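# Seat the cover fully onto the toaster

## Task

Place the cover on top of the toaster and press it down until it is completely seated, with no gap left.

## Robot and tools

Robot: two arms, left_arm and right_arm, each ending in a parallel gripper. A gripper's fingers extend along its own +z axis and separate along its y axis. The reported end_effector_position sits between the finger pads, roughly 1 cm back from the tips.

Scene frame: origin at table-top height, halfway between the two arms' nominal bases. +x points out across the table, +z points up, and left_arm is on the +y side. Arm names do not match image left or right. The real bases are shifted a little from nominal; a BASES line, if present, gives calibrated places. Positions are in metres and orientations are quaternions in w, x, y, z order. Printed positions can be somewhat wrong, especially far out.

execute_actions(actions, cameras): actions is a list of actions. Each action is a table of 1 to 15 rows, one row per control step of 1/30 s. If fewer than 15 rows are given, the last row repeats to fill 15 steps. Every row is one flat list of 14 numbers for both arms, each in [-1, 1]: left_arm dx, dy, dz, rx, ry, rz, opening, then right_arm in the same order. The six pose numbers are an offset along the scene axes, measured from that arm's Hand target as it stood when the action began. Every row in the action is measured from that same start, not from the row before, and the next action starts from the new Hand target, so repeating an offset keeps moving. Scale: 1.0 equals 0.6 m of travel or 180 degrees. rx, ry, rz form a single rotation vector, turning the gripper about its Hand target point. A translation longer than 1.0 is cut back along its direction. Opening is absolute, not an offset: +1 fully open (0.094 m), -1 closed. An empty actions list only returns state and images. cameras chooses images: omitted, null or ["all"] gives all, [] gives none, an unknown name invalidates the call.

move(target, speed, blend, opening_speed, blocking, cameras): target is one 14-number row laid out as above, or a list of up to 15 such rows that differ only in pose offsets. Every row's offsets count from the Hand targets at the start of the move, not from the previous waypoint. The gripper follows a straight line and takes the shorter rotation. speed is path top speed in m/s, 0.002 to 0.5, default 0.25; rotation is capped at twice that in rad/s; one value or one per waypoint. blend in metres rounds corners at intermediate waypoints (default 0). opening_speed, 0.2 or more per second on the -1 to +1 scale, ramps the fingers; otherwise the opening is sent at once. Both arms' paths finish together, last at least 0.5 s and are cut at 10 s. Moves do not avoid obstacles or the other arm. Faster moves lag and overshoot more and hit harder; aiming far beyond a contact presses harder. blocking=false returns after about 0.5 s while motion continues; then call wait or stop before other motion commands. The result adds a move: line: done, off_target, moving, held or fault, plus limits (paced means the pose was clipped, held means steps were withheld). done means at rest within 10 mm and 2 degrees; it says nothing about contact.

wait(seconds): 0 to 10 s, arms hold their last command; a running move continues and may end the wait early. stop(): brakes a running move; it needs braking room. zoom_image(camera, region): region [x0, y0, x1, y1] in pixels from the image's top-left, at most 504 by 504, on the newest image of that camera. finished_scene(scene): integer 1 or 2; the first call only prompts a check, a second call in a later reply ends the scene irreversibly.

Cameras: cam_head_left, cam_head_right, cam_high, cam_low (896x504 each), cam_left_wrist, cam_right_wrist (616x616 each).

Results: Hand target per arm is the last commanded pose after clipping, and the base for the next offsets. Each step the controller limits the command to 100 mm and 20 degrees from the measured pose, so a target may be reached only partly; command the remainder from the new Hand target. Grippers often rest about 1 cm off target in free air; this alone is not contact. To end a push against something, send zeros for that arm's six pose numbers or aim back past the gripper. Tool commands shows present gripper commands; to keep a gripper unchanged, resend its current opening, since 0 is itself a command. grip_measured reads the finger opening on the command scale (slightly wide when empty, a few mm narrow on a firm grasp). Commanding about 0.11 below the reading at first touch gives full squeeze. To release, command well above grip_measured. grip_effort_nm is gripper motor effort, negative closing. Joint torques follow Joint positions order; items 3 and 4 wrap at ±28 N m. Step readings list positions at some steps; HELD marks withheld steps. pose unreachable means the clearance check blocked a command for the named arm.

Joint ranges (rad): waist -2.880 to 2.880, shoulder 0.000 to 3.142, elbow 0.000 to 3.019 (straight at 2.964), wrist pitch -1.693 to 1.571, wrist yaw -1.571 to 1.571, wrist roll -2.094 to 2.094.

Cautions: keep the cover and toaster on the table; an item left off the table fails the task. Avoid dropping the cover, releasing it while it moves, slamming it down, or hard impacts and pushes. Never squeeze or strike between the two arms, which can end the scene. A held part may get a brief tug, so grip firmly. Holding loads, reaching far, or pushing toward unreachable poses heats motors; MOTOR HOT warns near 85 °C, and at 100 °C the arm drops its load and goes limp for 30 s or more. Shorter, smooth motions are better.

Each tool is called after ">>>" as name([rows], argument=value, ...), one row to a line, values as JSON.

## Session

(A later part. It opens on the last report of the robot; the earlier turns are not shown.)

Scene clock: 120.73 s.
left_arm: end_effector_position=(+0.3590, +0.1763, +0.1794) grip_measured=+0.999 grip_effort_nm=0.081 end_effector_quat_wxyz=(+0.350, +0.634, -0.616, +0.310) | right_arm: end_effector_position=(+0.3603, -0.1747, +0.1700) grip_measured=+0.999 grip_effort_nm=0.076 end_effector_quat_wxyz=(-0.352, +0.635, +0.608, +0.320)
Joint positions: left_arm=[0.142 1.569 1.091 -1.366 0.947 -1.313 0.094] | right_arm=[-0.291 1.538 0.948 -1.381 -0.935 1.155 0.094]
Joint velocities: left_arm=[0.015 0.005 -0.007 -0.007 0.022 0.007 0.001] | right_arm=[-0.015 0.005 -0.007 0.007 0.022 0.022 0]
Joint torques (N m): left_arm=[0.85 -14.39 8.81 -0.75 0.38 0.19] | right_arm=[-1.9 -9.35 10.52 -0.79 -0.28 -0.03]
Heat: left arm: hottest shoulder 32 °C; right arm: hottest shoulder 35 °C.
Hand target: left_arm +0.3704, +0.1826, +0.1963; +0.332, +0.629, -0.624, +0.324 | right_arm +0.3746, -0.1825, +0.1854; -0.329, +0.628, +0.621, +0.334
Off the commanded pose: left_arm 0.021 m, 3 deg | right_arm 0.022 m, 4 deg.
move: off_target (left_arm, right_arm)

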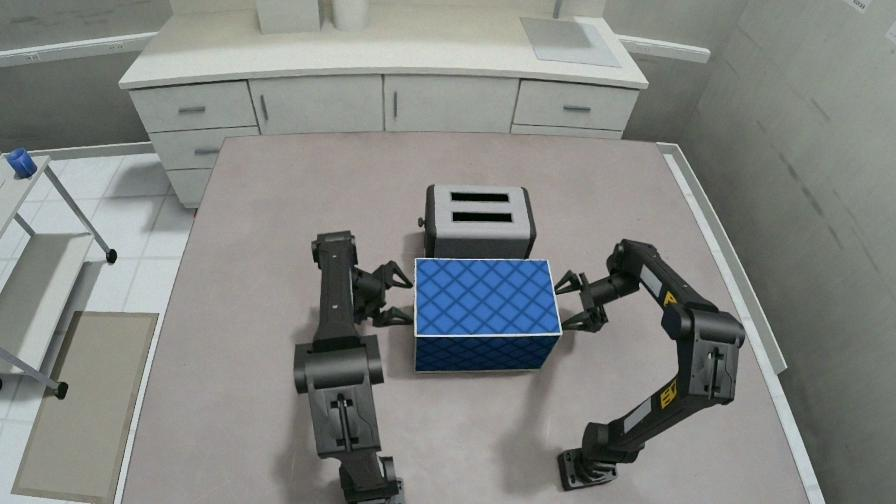

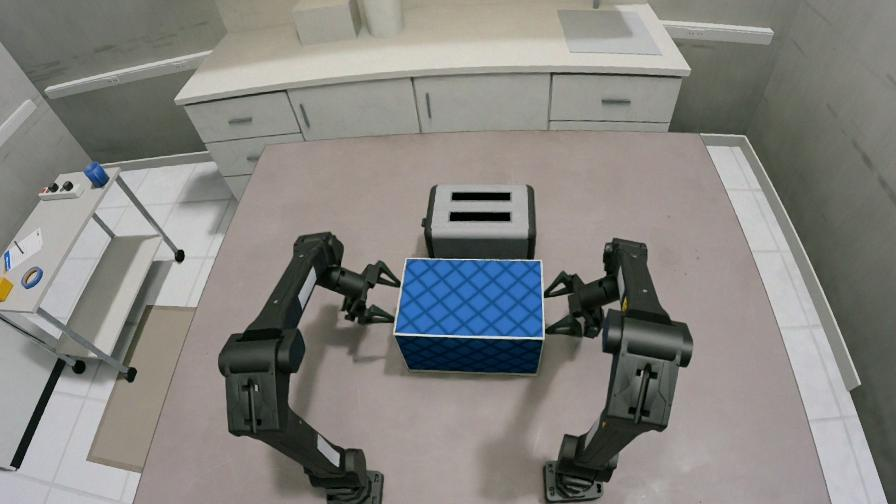

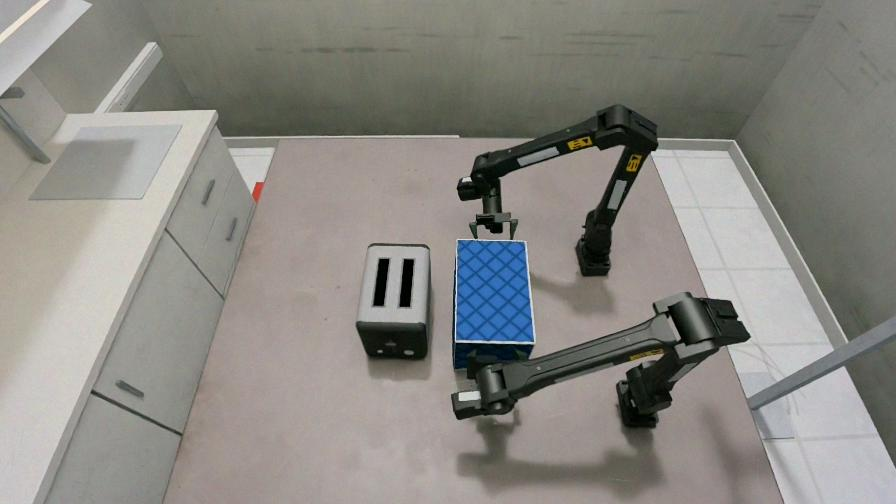

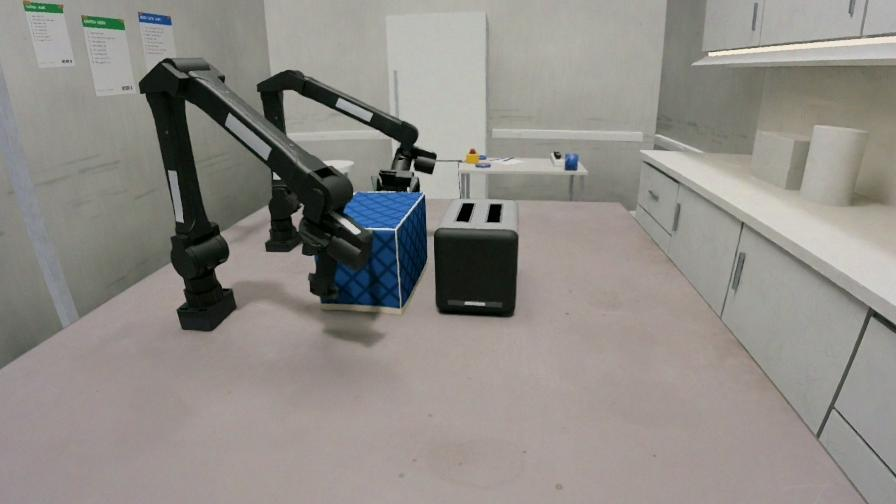

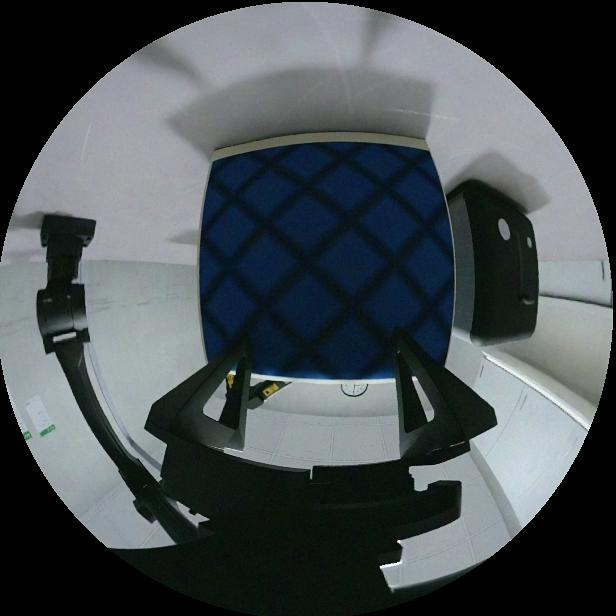

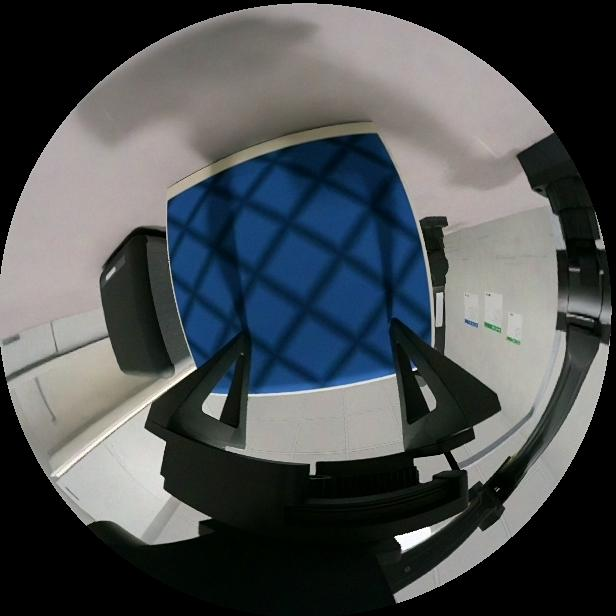

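>>> move([
  [0.02,0,0.02,0,0,0,1,0.02,0,0.036,0,0,0,1],
  [0.02,-0.065,0.02,0,0,0,1,0.02,0.065,0.036,0,0,0,1],
], speed=0.06)

Scene clock: 130.10 s.
left_arm: end_effector_position=(+0.3811, +0.1554, +0.1935) grip_measured=+0.999 grip_effort_nm=0.081 end_effector_quat_wxyz=(+0.340, +0.641, -0.613, +0.314) | right_arm: end_effector_position=(+0.3849, -0.1522, +0.1957) grip_measured=+0.999 grip_effort_nm=0.071 end_effector_quat_wxyz=(-0.336, +0.634, +0.614, +0.328)
Joint positions: left_arm=[0.084 1.564 1.138 -1.296 0.954 -1.447 0.094] | right_arm=[-0.217 1.502 1.002 -1.323 -0.956 1.293 0.094]
Joint velocities: left_arm=[-0.005 0.005 0.002 -0.002 0.007 -0.007 0] | right_arm=[0.005 -0.015 0.007 0.007 0.007 -0.022 0.001]
Joint torques (N m): left_arm=[-1.96 -16.21 6.95 -0.01 0.77 -0.05] | right_arm=[0.97 -10.11 8.18 -0.06 -0.85 0.35]
Heat: left arm: hottest elbow 33 °C; right arm: hottest shoulder 35 °C.
Hand target: left_arm +0.3816, +0.1435, +0.2079; +0.333, +0.629, -0.624, +0.323 | right_arm +0.3868, -0.1433, +0.2078; -0.330, +0.627, +0.621, +0.335
Off the commanded pose: left_arm 0.019 m, 2 deg | right_arm 0.014 m, 2 deg.
move: off_target (left_arm, right_arm)

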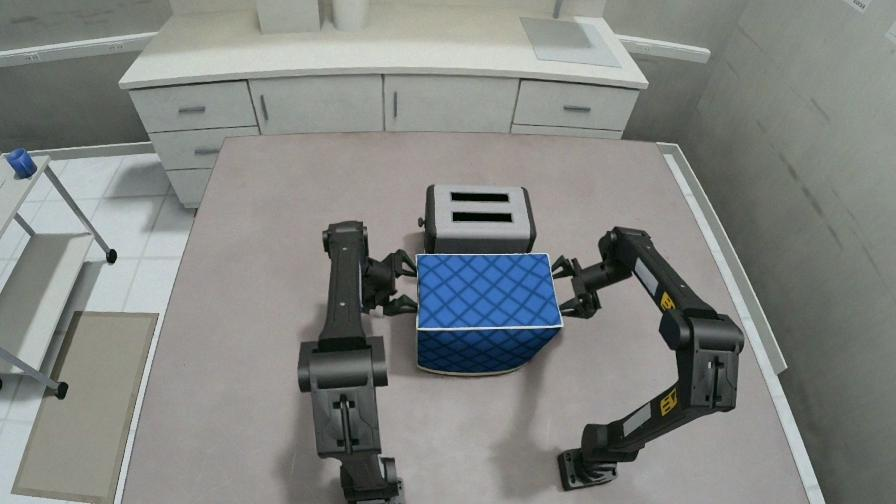

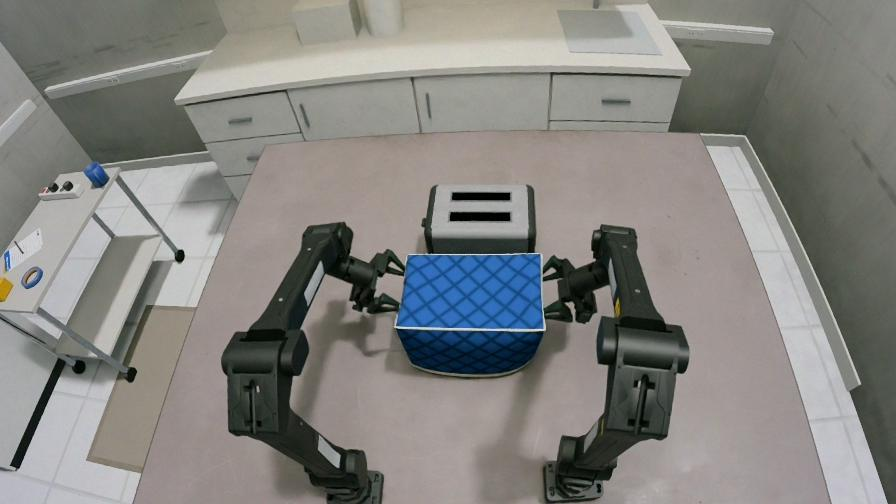

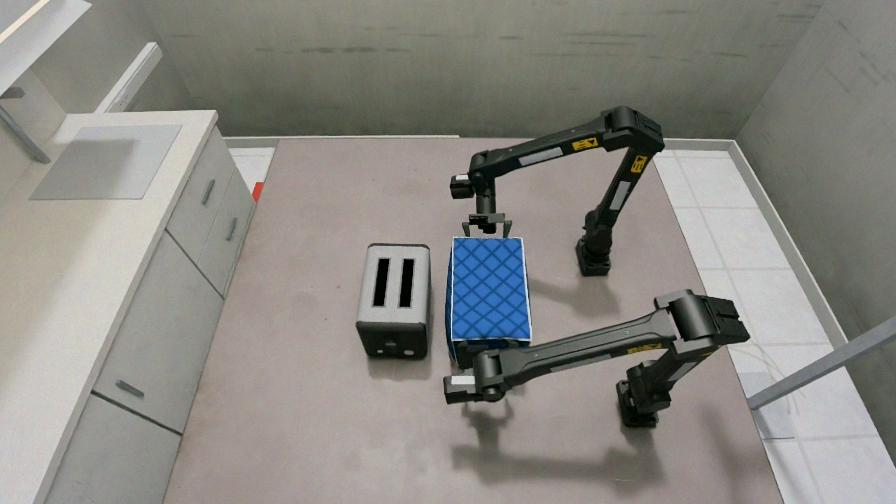

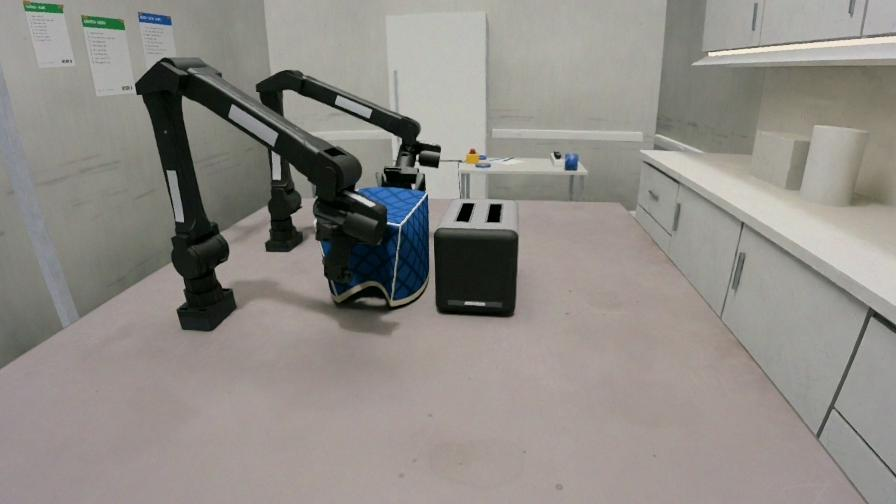

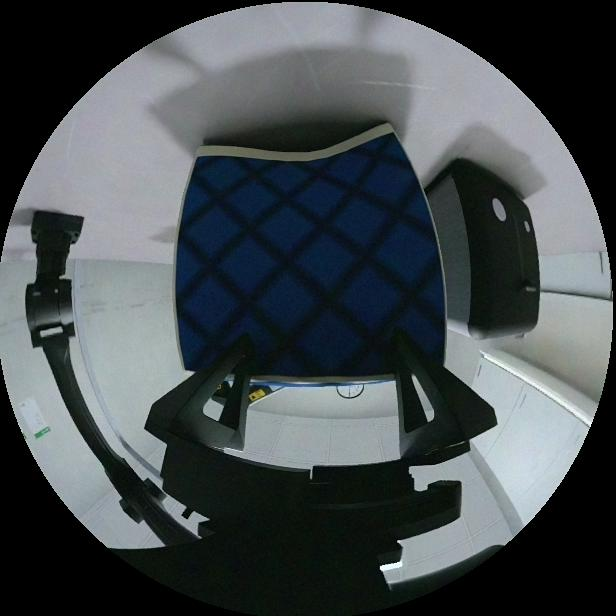

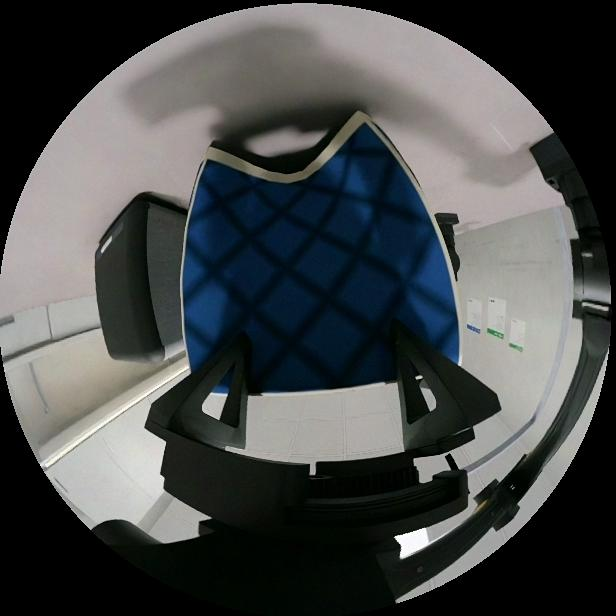

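>>> move(target=[0,0,0.12,0,0,0,1,0,0,0.12,0,0,0,1], speed=0.06)

Scene clock: 141.50 s.
left_arm: end_effector_position=(+0.3760, +0.1544, +0.2533) grip_measured=+0.999 grip_effort_nm=0.081 end_effector_quat_wxyz=(+0.343, +0.642, -0.611, +0.311) | right_arm: end_effector_position=(+0.3768, -0.1507, +0.2543) grip_measured=+0.999 grip_effort_nm=0.071 end_effector_quat_wxyz=(-0.345, +0.638, +0.608, +0.322)
Joint positions: left_arm=[0.083 1.501 1.231 -1.46 0.954 -1.451 0.094] | right_arm=[-0.217 1.426 1.086 -1.506 -0.956 1.295 0.094]
Joint velocities: left_arm=[-0.015 -0.005 -0.022 0.007 -0.081 0.007 0] | right_arm=[0.005 -0.005 -0.002 -0.007 0.125 0.051 -0.001]
Joint torques (N m): left_arm=[-1.96 -15.09 9.98 -0.62 0.78 -0.08] | right_arm=[0.79 -9.41 12.62 -0.62 -0.84 0.3]
Heat: left arm: hottest elbow 33 °C; right arm: hottest shoulder 34 °C.
Hand target: left_arm +0.3814, +0.1426, +0.2796; +0.333, +0.629, -0.624, +0.323 | right_arm +0.3877, -0.1437, +0.2798; -0.330, +0.627, +0.621, +0.335
Off the commanded pose: left_arm 0.029 m, 3 deg | right_arm 0.028 m, 3 deg.
move: off_target (left_arm, right_arm)

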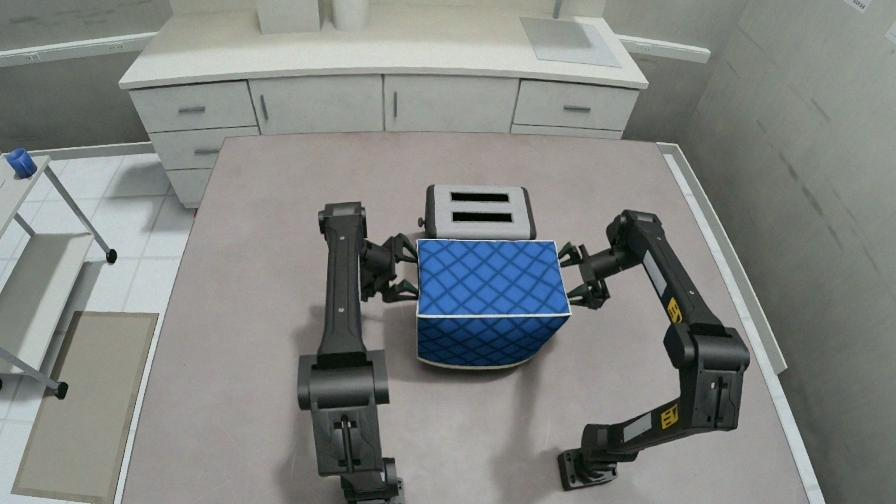

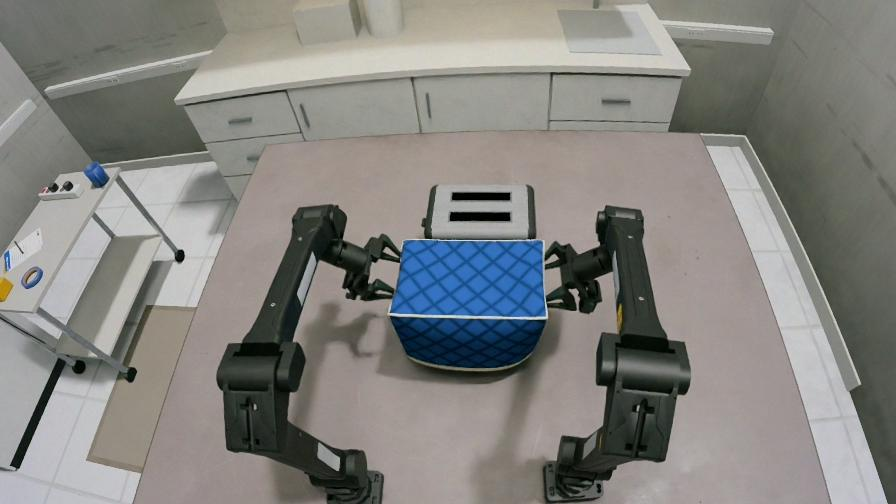

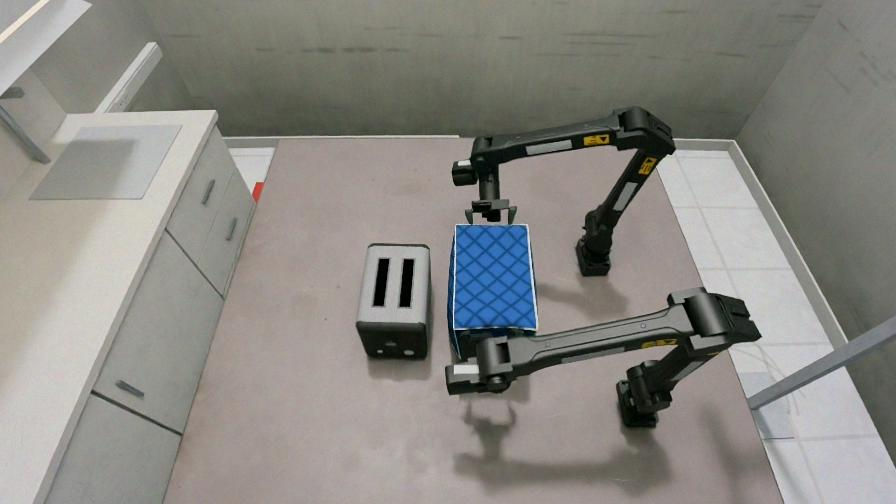

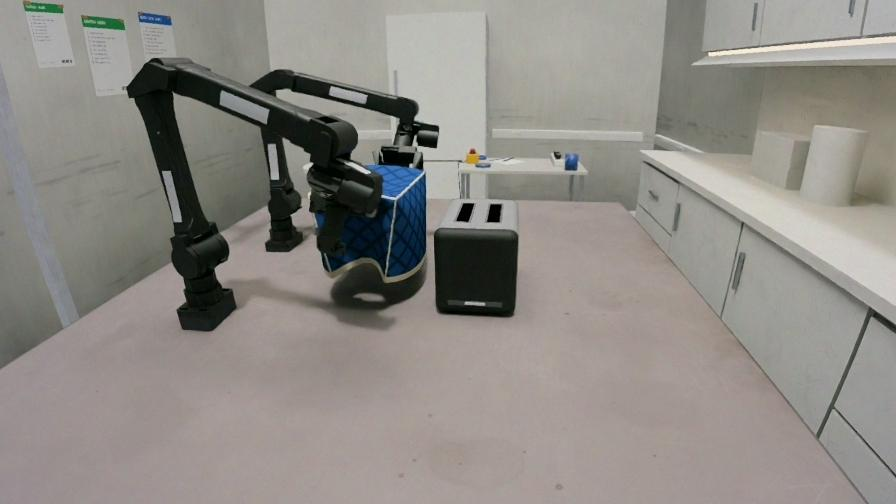

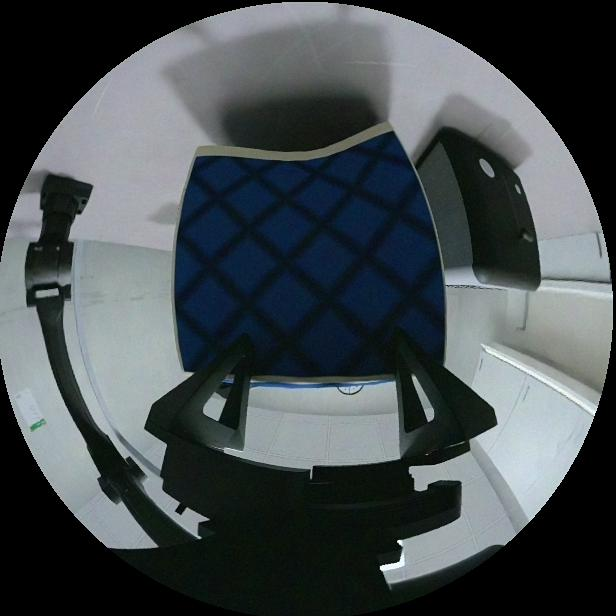

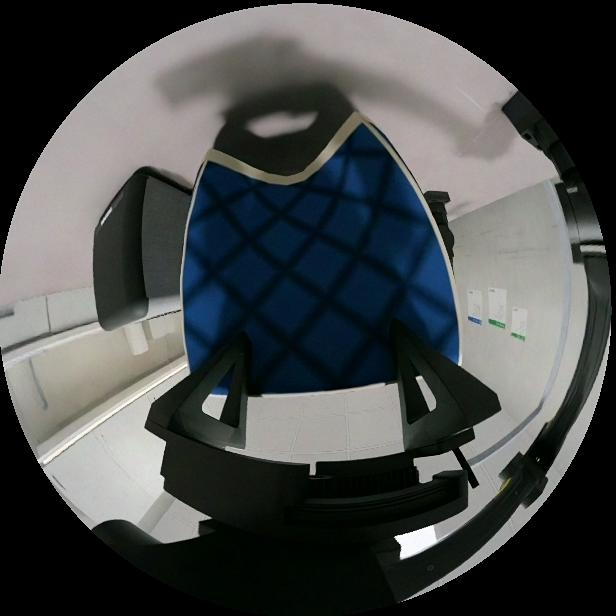

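>>> move(target=[0,0.008,-0.105,0,0,0,1,0,-0.008,-0.105,0,0,0,1], speed=0.06)

Scene clock: 147.60 s.
left_arm: end_effector_position=(+0.3787, +0.1547, +0.2192) grip_measured=+0.999 grip_effort_nm=0.081 end_effector_quat_wxyz=(+0.331, +0.637, -0.617, +0.321) | right_arm: end_effector_position=(+0.3881, -0.1528, +0.2265) grip_measured=+0.999 grip_effort_nm=0.076 end_effector_quat_wxyz=(-0.318, +0.629, +0.623, +0.341)
Joint positions: left_arm=[0.083 1.519 1.16 -1.334 0.954 -1.451 0.094] | right_arm=[-0.217 1.449 1.04 -1.365 -0.956 1.295 0.094]
Joint velocities: left_arm=[0.005 0.005 -0.012 0.027 -0.081 0.022 0] | right_arm=[-0.005 -0.015 -0.002 -0.012 0.007 -0.051 -0.001]
Joint torques (N m): left_arm=[-1.26 -11.69 6.98 0.16 0.71 0.16] | right_arm=[-0.15 -6.71 7.06 0.05 -0.69 0.11]
Heat: left arm: hottest elbow 34 °C; right arm: hottest shoulder 34 °C.
Hand target: left_arm +0.3817, +0.1483, +0.2168; +0.333, +0.629, -0.624, +0.323 | right_arm +0.3870, -0.1482, +0.2166; -0.330, +0.627, +0.621, +0.335
Off the commanded pose: left_arm 0.008 m, 1 deg | right_arm 0.011 m, 1 deg.
move: off_target (right_arm)

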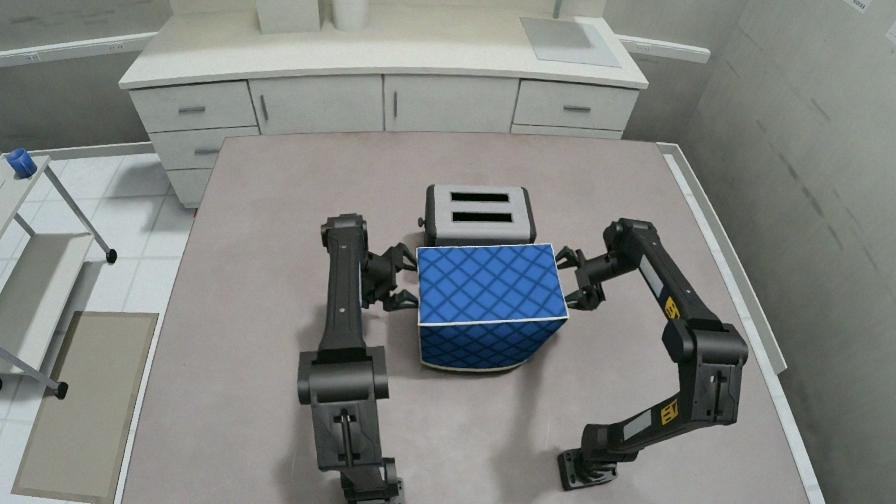

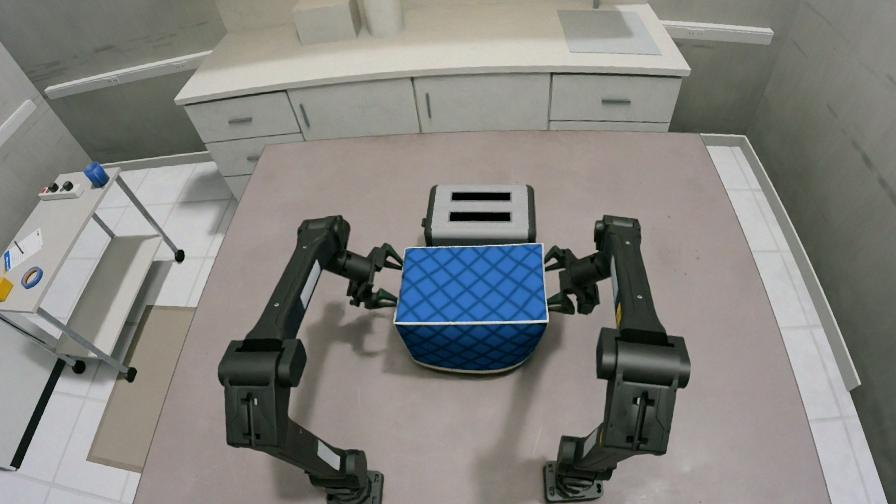

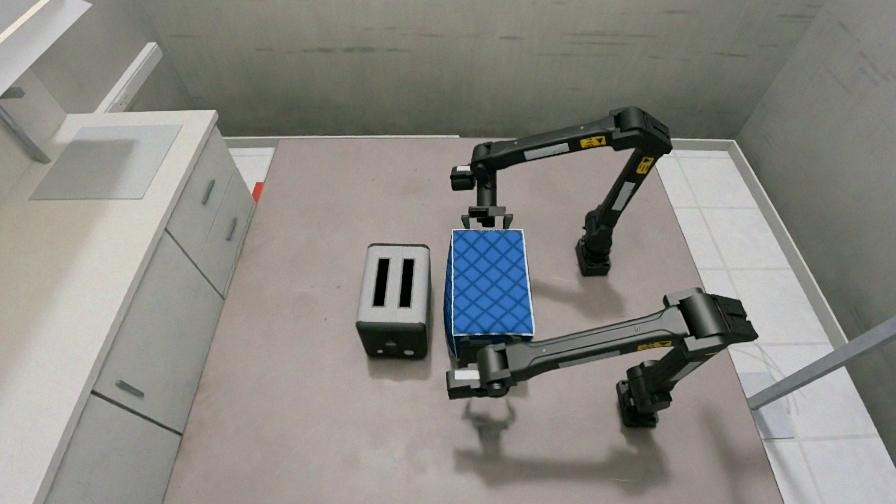

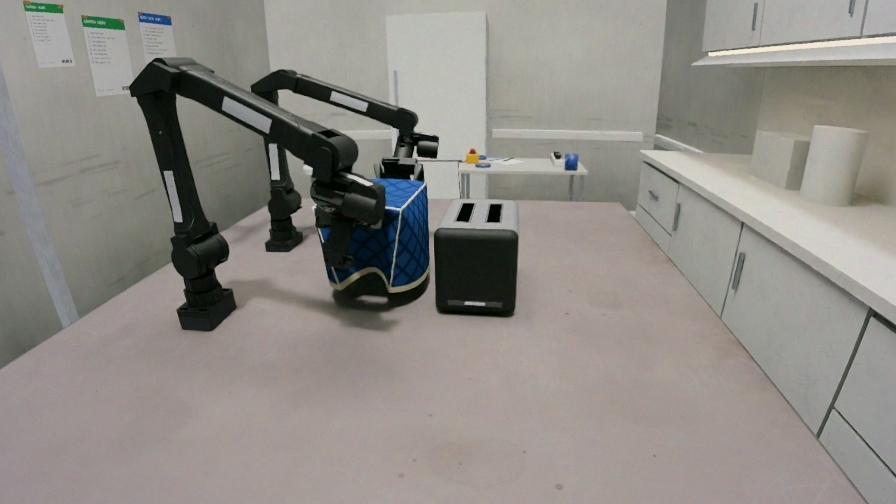

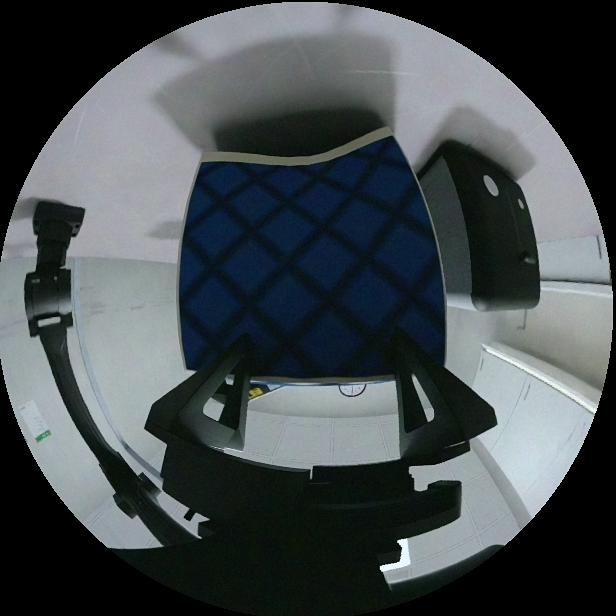

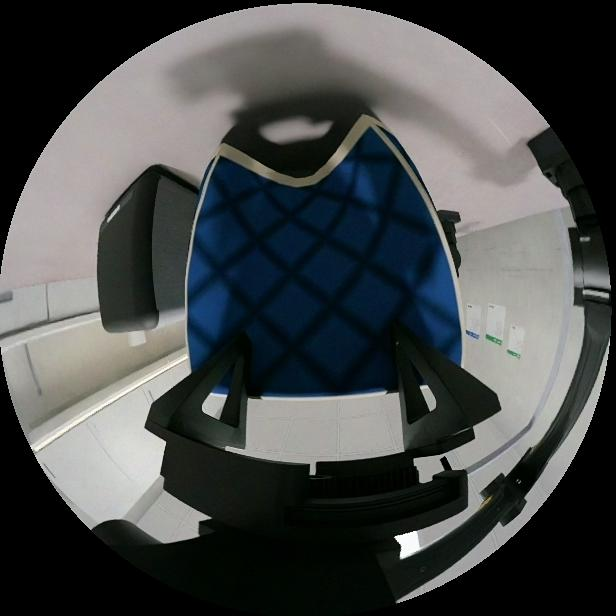

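>>> move(target=[0,-0.015,-0.04,0,0,0,1,0,0.015,-0.045,0,0,0,1], speed=0.05, cameras=[])

>>> move(target=[0,0,0,0,0,0,-0.2,0,0,0,0,0,0,-0.2], opening_speed=0.4)

Scene clock: 160.87 s.
left_arm: end_effector_position=(+0.3801, +0.1511, +0.1960) grip_measured=+0.999 grip_effort_nm=0.081 end_effector_quat_wxyz=(+0.325, +0.634, -0.621, +0.326) | right_arm: end_effector_position=(+0.3896, -0.1489, +0.1997) grip_measured=+0.999 grip_effort_nm=0.085 end_effector_quat_wxyz=(-0.312, +0.626, +0.626, +0.345)
Joint positions: left_arm=[0.074 1.536 1.115 -1.243 0.954 -1.465 0.094] | right_arm=[-0.206 1.472 0.989 -1.258 -0.956 1.314 0.094]
Joint velocities: left_arm=[-0.015 0.005 0.017 -0.002 -0.007 -0.037 -0.001] | right_arm=[-0.005 -0.015 -0.002 -0.002 -0.007 0.037 0.001]
Joint torques (N m): left_arm=[-2.08 -11.87 6.78 0.13 0.79 -0.05] | right_arm=[0.85 -6.77 6.69 -0.02 -0.87 0.3]
Heat: left arm: hottest elbow 34 °C; right arm: hottest shoulder 34 °C.
Hand target: left_arm +0.3816, +0.1396, +0.1929; +0.333, +0.629, -0.624, +0.323 | right_arm +0.3866, -0.1389, +0.1897; -0.330, +0.627, +0.621, +0.335
Off the commanded pose: left_arm 0.012 m, 1 deg | right_arm 0.014 m, 2 deg.
move: off_target (left_arm, right_arm)
No camera images: "cameras" was empty.

Scene clock: 164.20 s.
left_arm: end_effector_position=(+0.3796, +0.1491, +0.1961) grip_measured=-0.197 grip_effort_nm=-0.095 end_effector_quat_wxyz=(+0.326, +0.633, -0.622, +0.326) | right_arm: end_effector_position=(+0.3894, -0.1473, +0.1999) grip_measured=-0.197 grip_effort_nm=-0.095 end_effector_quat_wxyz=(-0.313, +0.626, +0.626, +0.344)
Joint positions: left_arm=[0.07 1.536 1.115 -1.243 0.955 -1.466 0.038] | right_arm=[-0.202 1.472 0.989 -1.258 -0.958 1.317 0.038]
Joint velocities: left_arm=[-0.015 -0.015 -0.012 -0.012 -0.022 -0.022 -0.002] | right_arm=[-0.005 -0.015 0.002 0.002 0.007 -0.066 -0.002]
Joint torques (N m): left_arm=[-2.02 -12.04 6.74 0.14 0.77 -0.06] | right_arm=[0.5 -6.65 6.76 0.03 -0.8 0.29]
Heat: left arm: hottest elbow 34 °C; right arm: hottest shoulder 34 °C.
Hand target: left_arm +0.3817, +0.1397, +0.1929; +0.333, +0.629, -0.624, +0.323 | right_arm +0.3866, -0.1389, +0.1897; -0.330, +0.627, +0.621, +0.335
Off the commanded pose: left_arm 0.010 m, 1 deg | right_arm 0.013 m, 2 deg.
move: off_target (right_arm)

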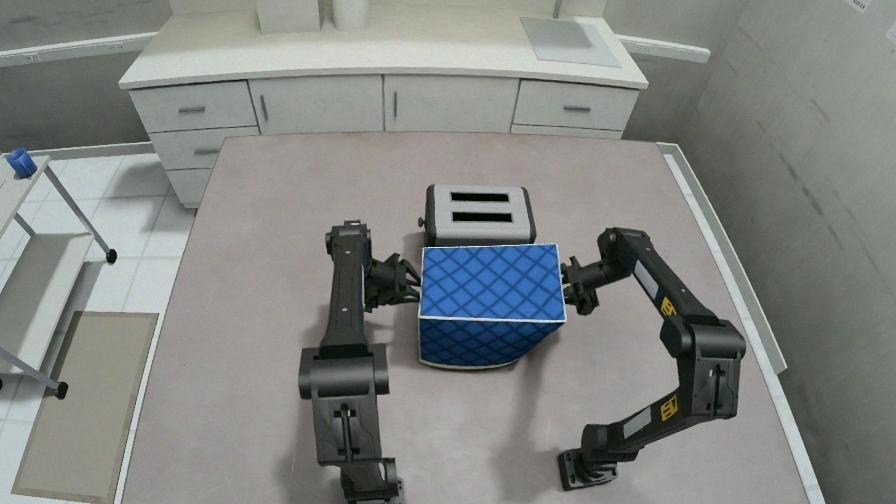

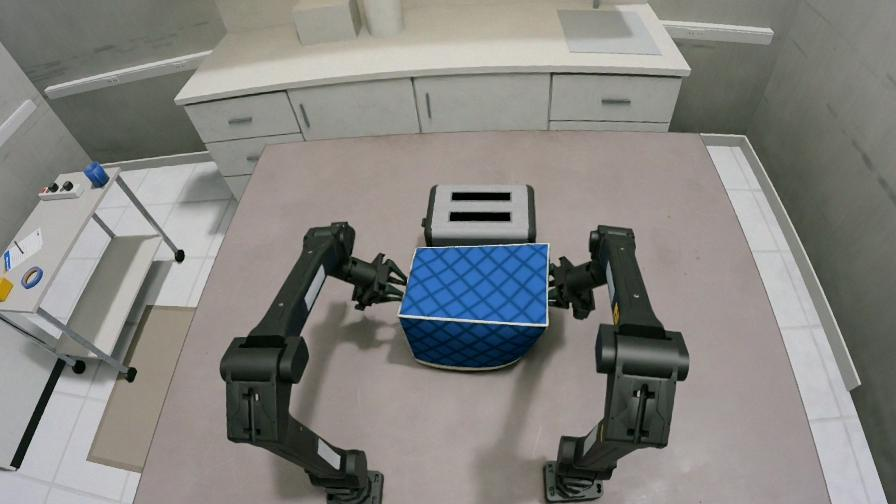

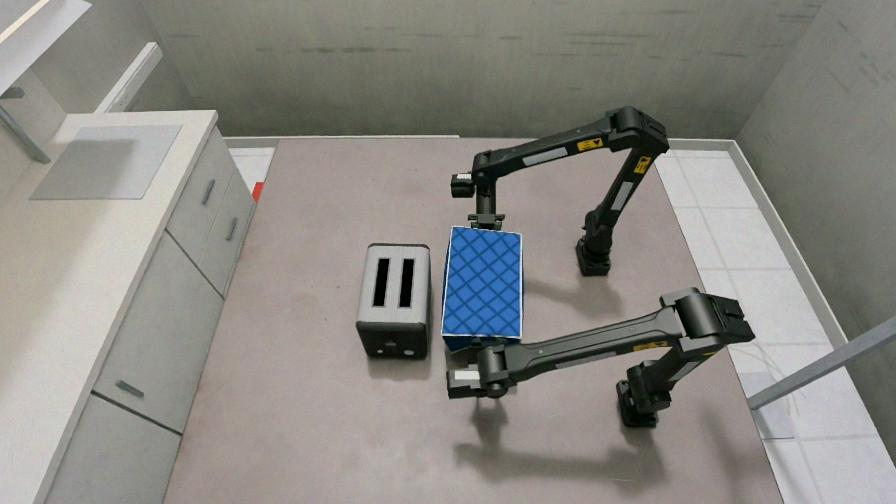

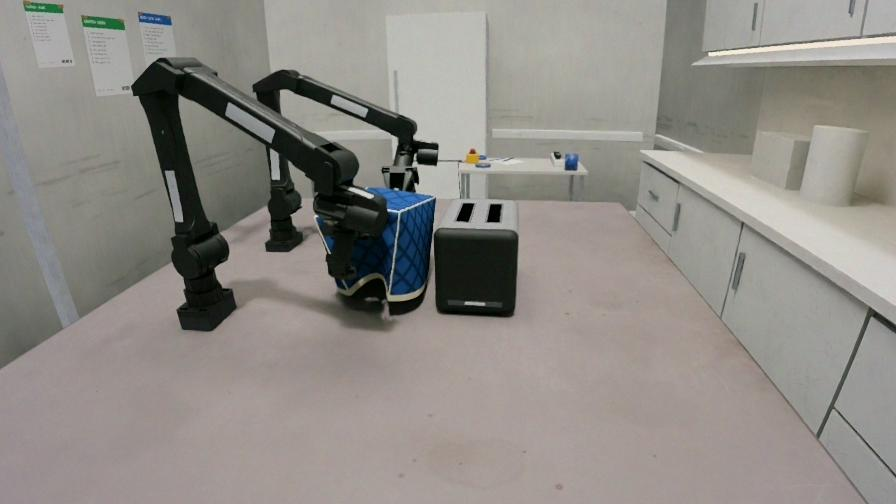

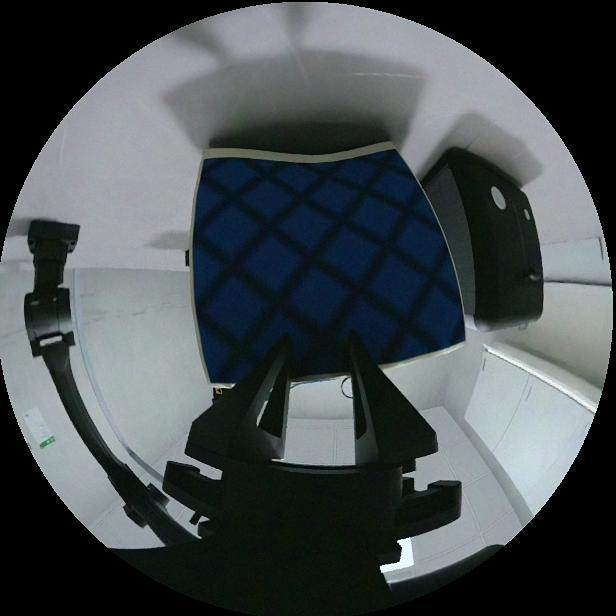

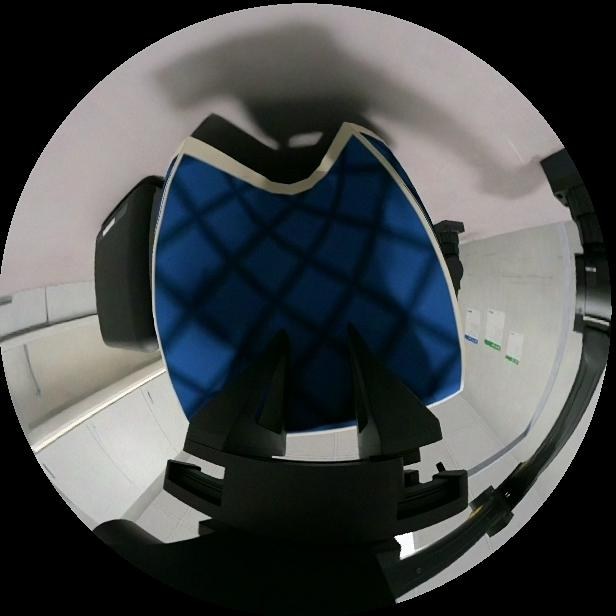

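>>> move(target=[0,0.12,0,0,0,0,1,0,-0.12,0,0,0,0,1], speed=0.1, cameras=[])

>>> move(target=[0,0.1,0.28,0.383,-0.39,-0.388,1,0,-0.1,0.28,-0.383,-0.39,0.388,1], speed=0.5)

Scene clock: 180.60 s.
left_arm: end_effector_position=(+0.3699, +0.2030, +0.1888) grip_measured=+0.998 grip_effort_nm=0.095 end_effector_quat_wxyz=(+0.339, +0.630, -0.622, +0.319) | right_arm: end_effector_position=(+0.3713, -0.2021, +0.1853) grip_measured=+0.998 grip_effort_nm=0.090 end_effector_quat_wxyz=(-0.338, +0.631, +0.617, +0.329)
Joint positions: left_arm=[0.201 1.596 1.15 -1.445 0.932 -1.216 0.094] | right_arm=[-0.353 1.556 1.018 -1.471 -0.91 1.06 0.094]
Joint velocities: left_arm=[-0.005 -0.015 -0.007 0.002 -0.037 -0.022 0] | right_arm=[0.005 -0.005 0.012 -0.037 -0.022 0.007 0]
Joint torques (N m): left_arm=[0.67 -12.1 9.02 -0.96 0.32 0.14] | right_arm=[-1.79 -7.06 11.02 -0.85 -0.26 -0.05]
Heat: left arm: hottest elbow 34 °C; right arm: hottest shoulder 33 °C.
Hand target: left_arm +0.3829, +0.2112, +0.1939; +0.331, +0.629, -0.624, +0.324 | right_arm +0.3865, -0.2115, +0.1886; -0.329, +0.628, +0.622, +0.333
Off the commanded pose: left_arm 0.015 m, 1 deg | right_arm 0.018 m, 1 deg.
move: off_target (left_arm, right_arm)
No camera images: "cameras" was empty.

Scene clock: 183.83 s.
left_arm: end_effector_position=(+0.3807, +0.2716, +0.3486) grip_measured=+0.998 grip_effort_nm=0.090 end_effector_quat_wxyz=(+0.285, -0.003, +0.958, -0.005) | right_arm: end_effector_position=(+0.3906, -0.2728, +0.3612) grip_measured=+0.998 grip_effort_nm=0.085 end_effector_quat_wxyz=(+0.292, +0.003, +0.956, +0.012)
Joint positions: left_arm=[0.04 1.087 1.202 -1.108 0.033 0.028 0.094] | right_arm=[-0.21 0.985 1.113 -1.114 -0.118 -0.132 0.094]
Joint velocities: left_arm=[0.005 -0.015 -0.002 0.002 -0.051 -0.007 0] | right_arm=[-0.015 -0.024 0.002 -0.017 -0.081 0.007 -0.001]
Joint torques (N m): left_arm=[-0.15 -9.11 8.32 1.51 0.2 0.13] | right_arm=[-1.32 -4.84 8.96 1.44 -0.23 -0.05]
Heat: left arm: hottest elbow 34 °C; right arm: hottest shoulder 33 °C.
Hand target: left_arm +0.3825, +0.2683, +0.3593; +0.303, +0.006, +0.953, -0.006 | right_arm +0.3891, -0.2729, +0.3603; +0.298, -0.004, +0.955, +0.011
Off the commanded pose: left_arm 0.014 m, 2 deg | right_arm 0.006 m, 1 deg.
move: off_target (left_arm)

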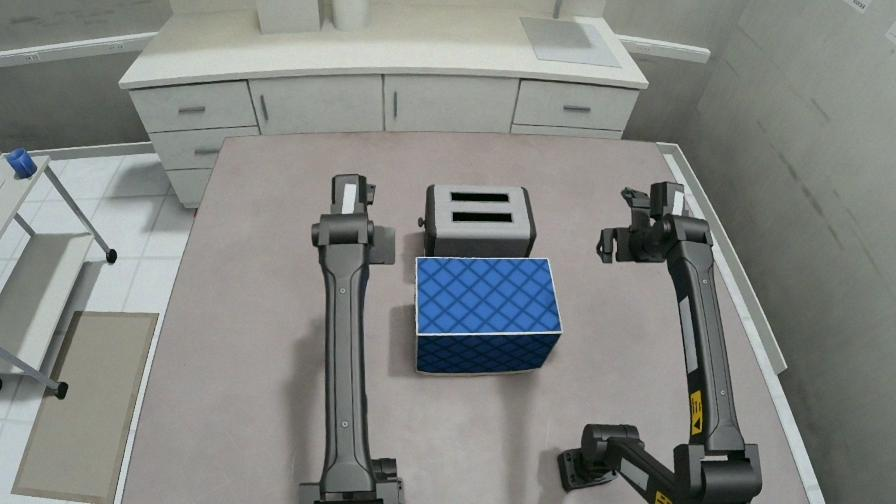

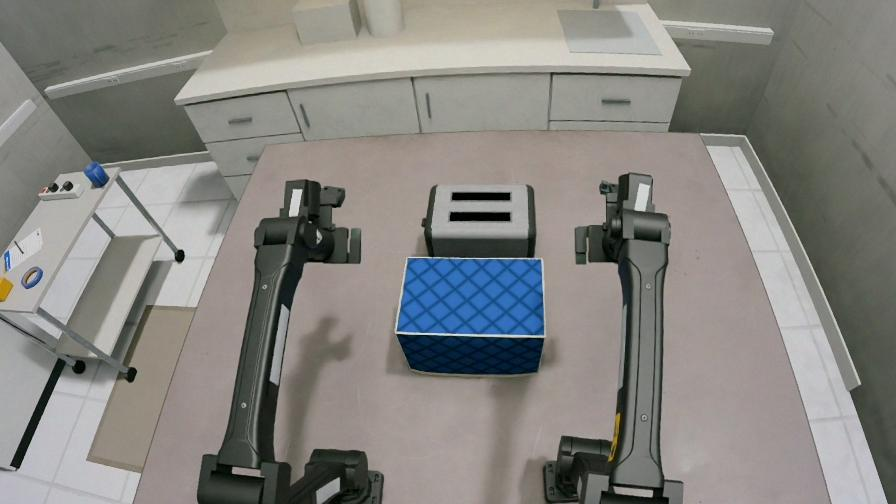

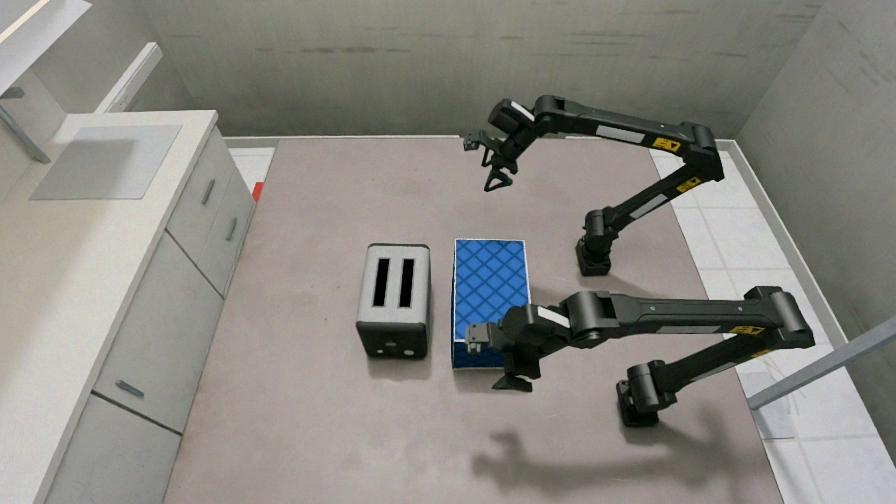

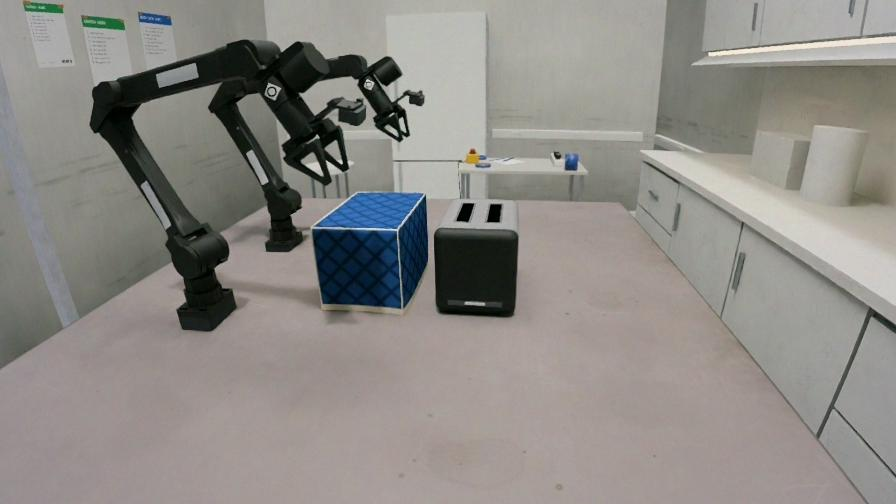

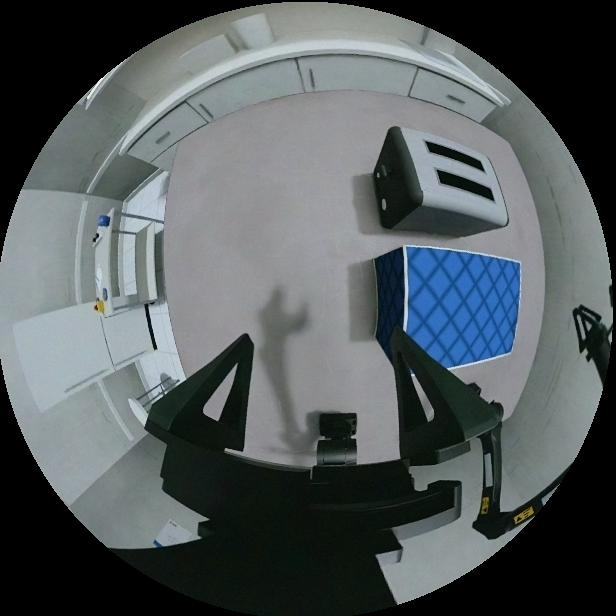

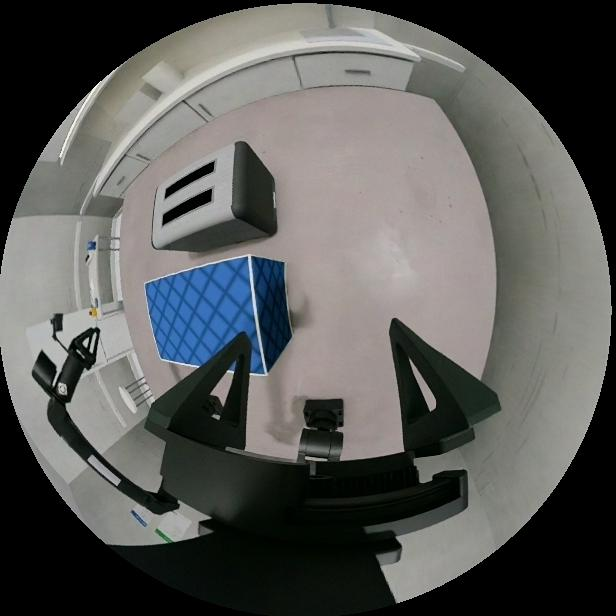

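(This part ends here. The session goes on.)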